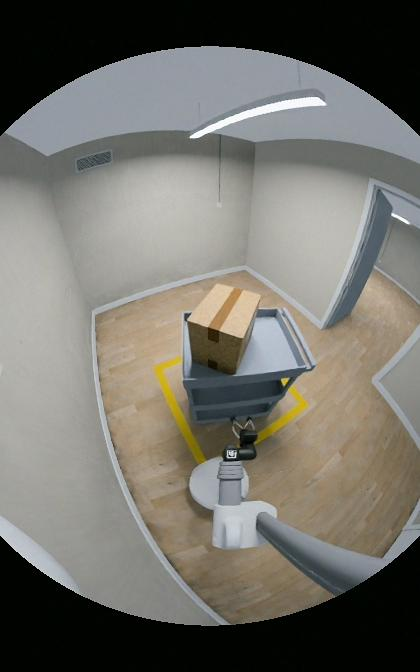

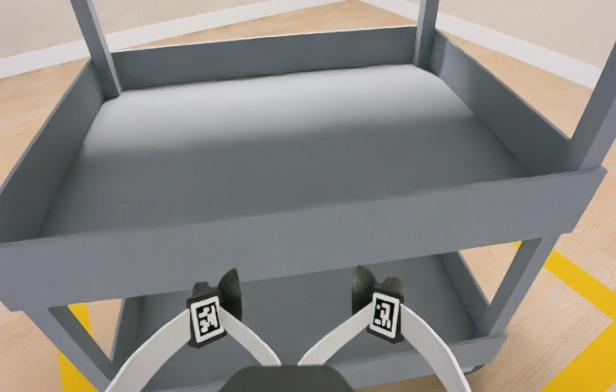

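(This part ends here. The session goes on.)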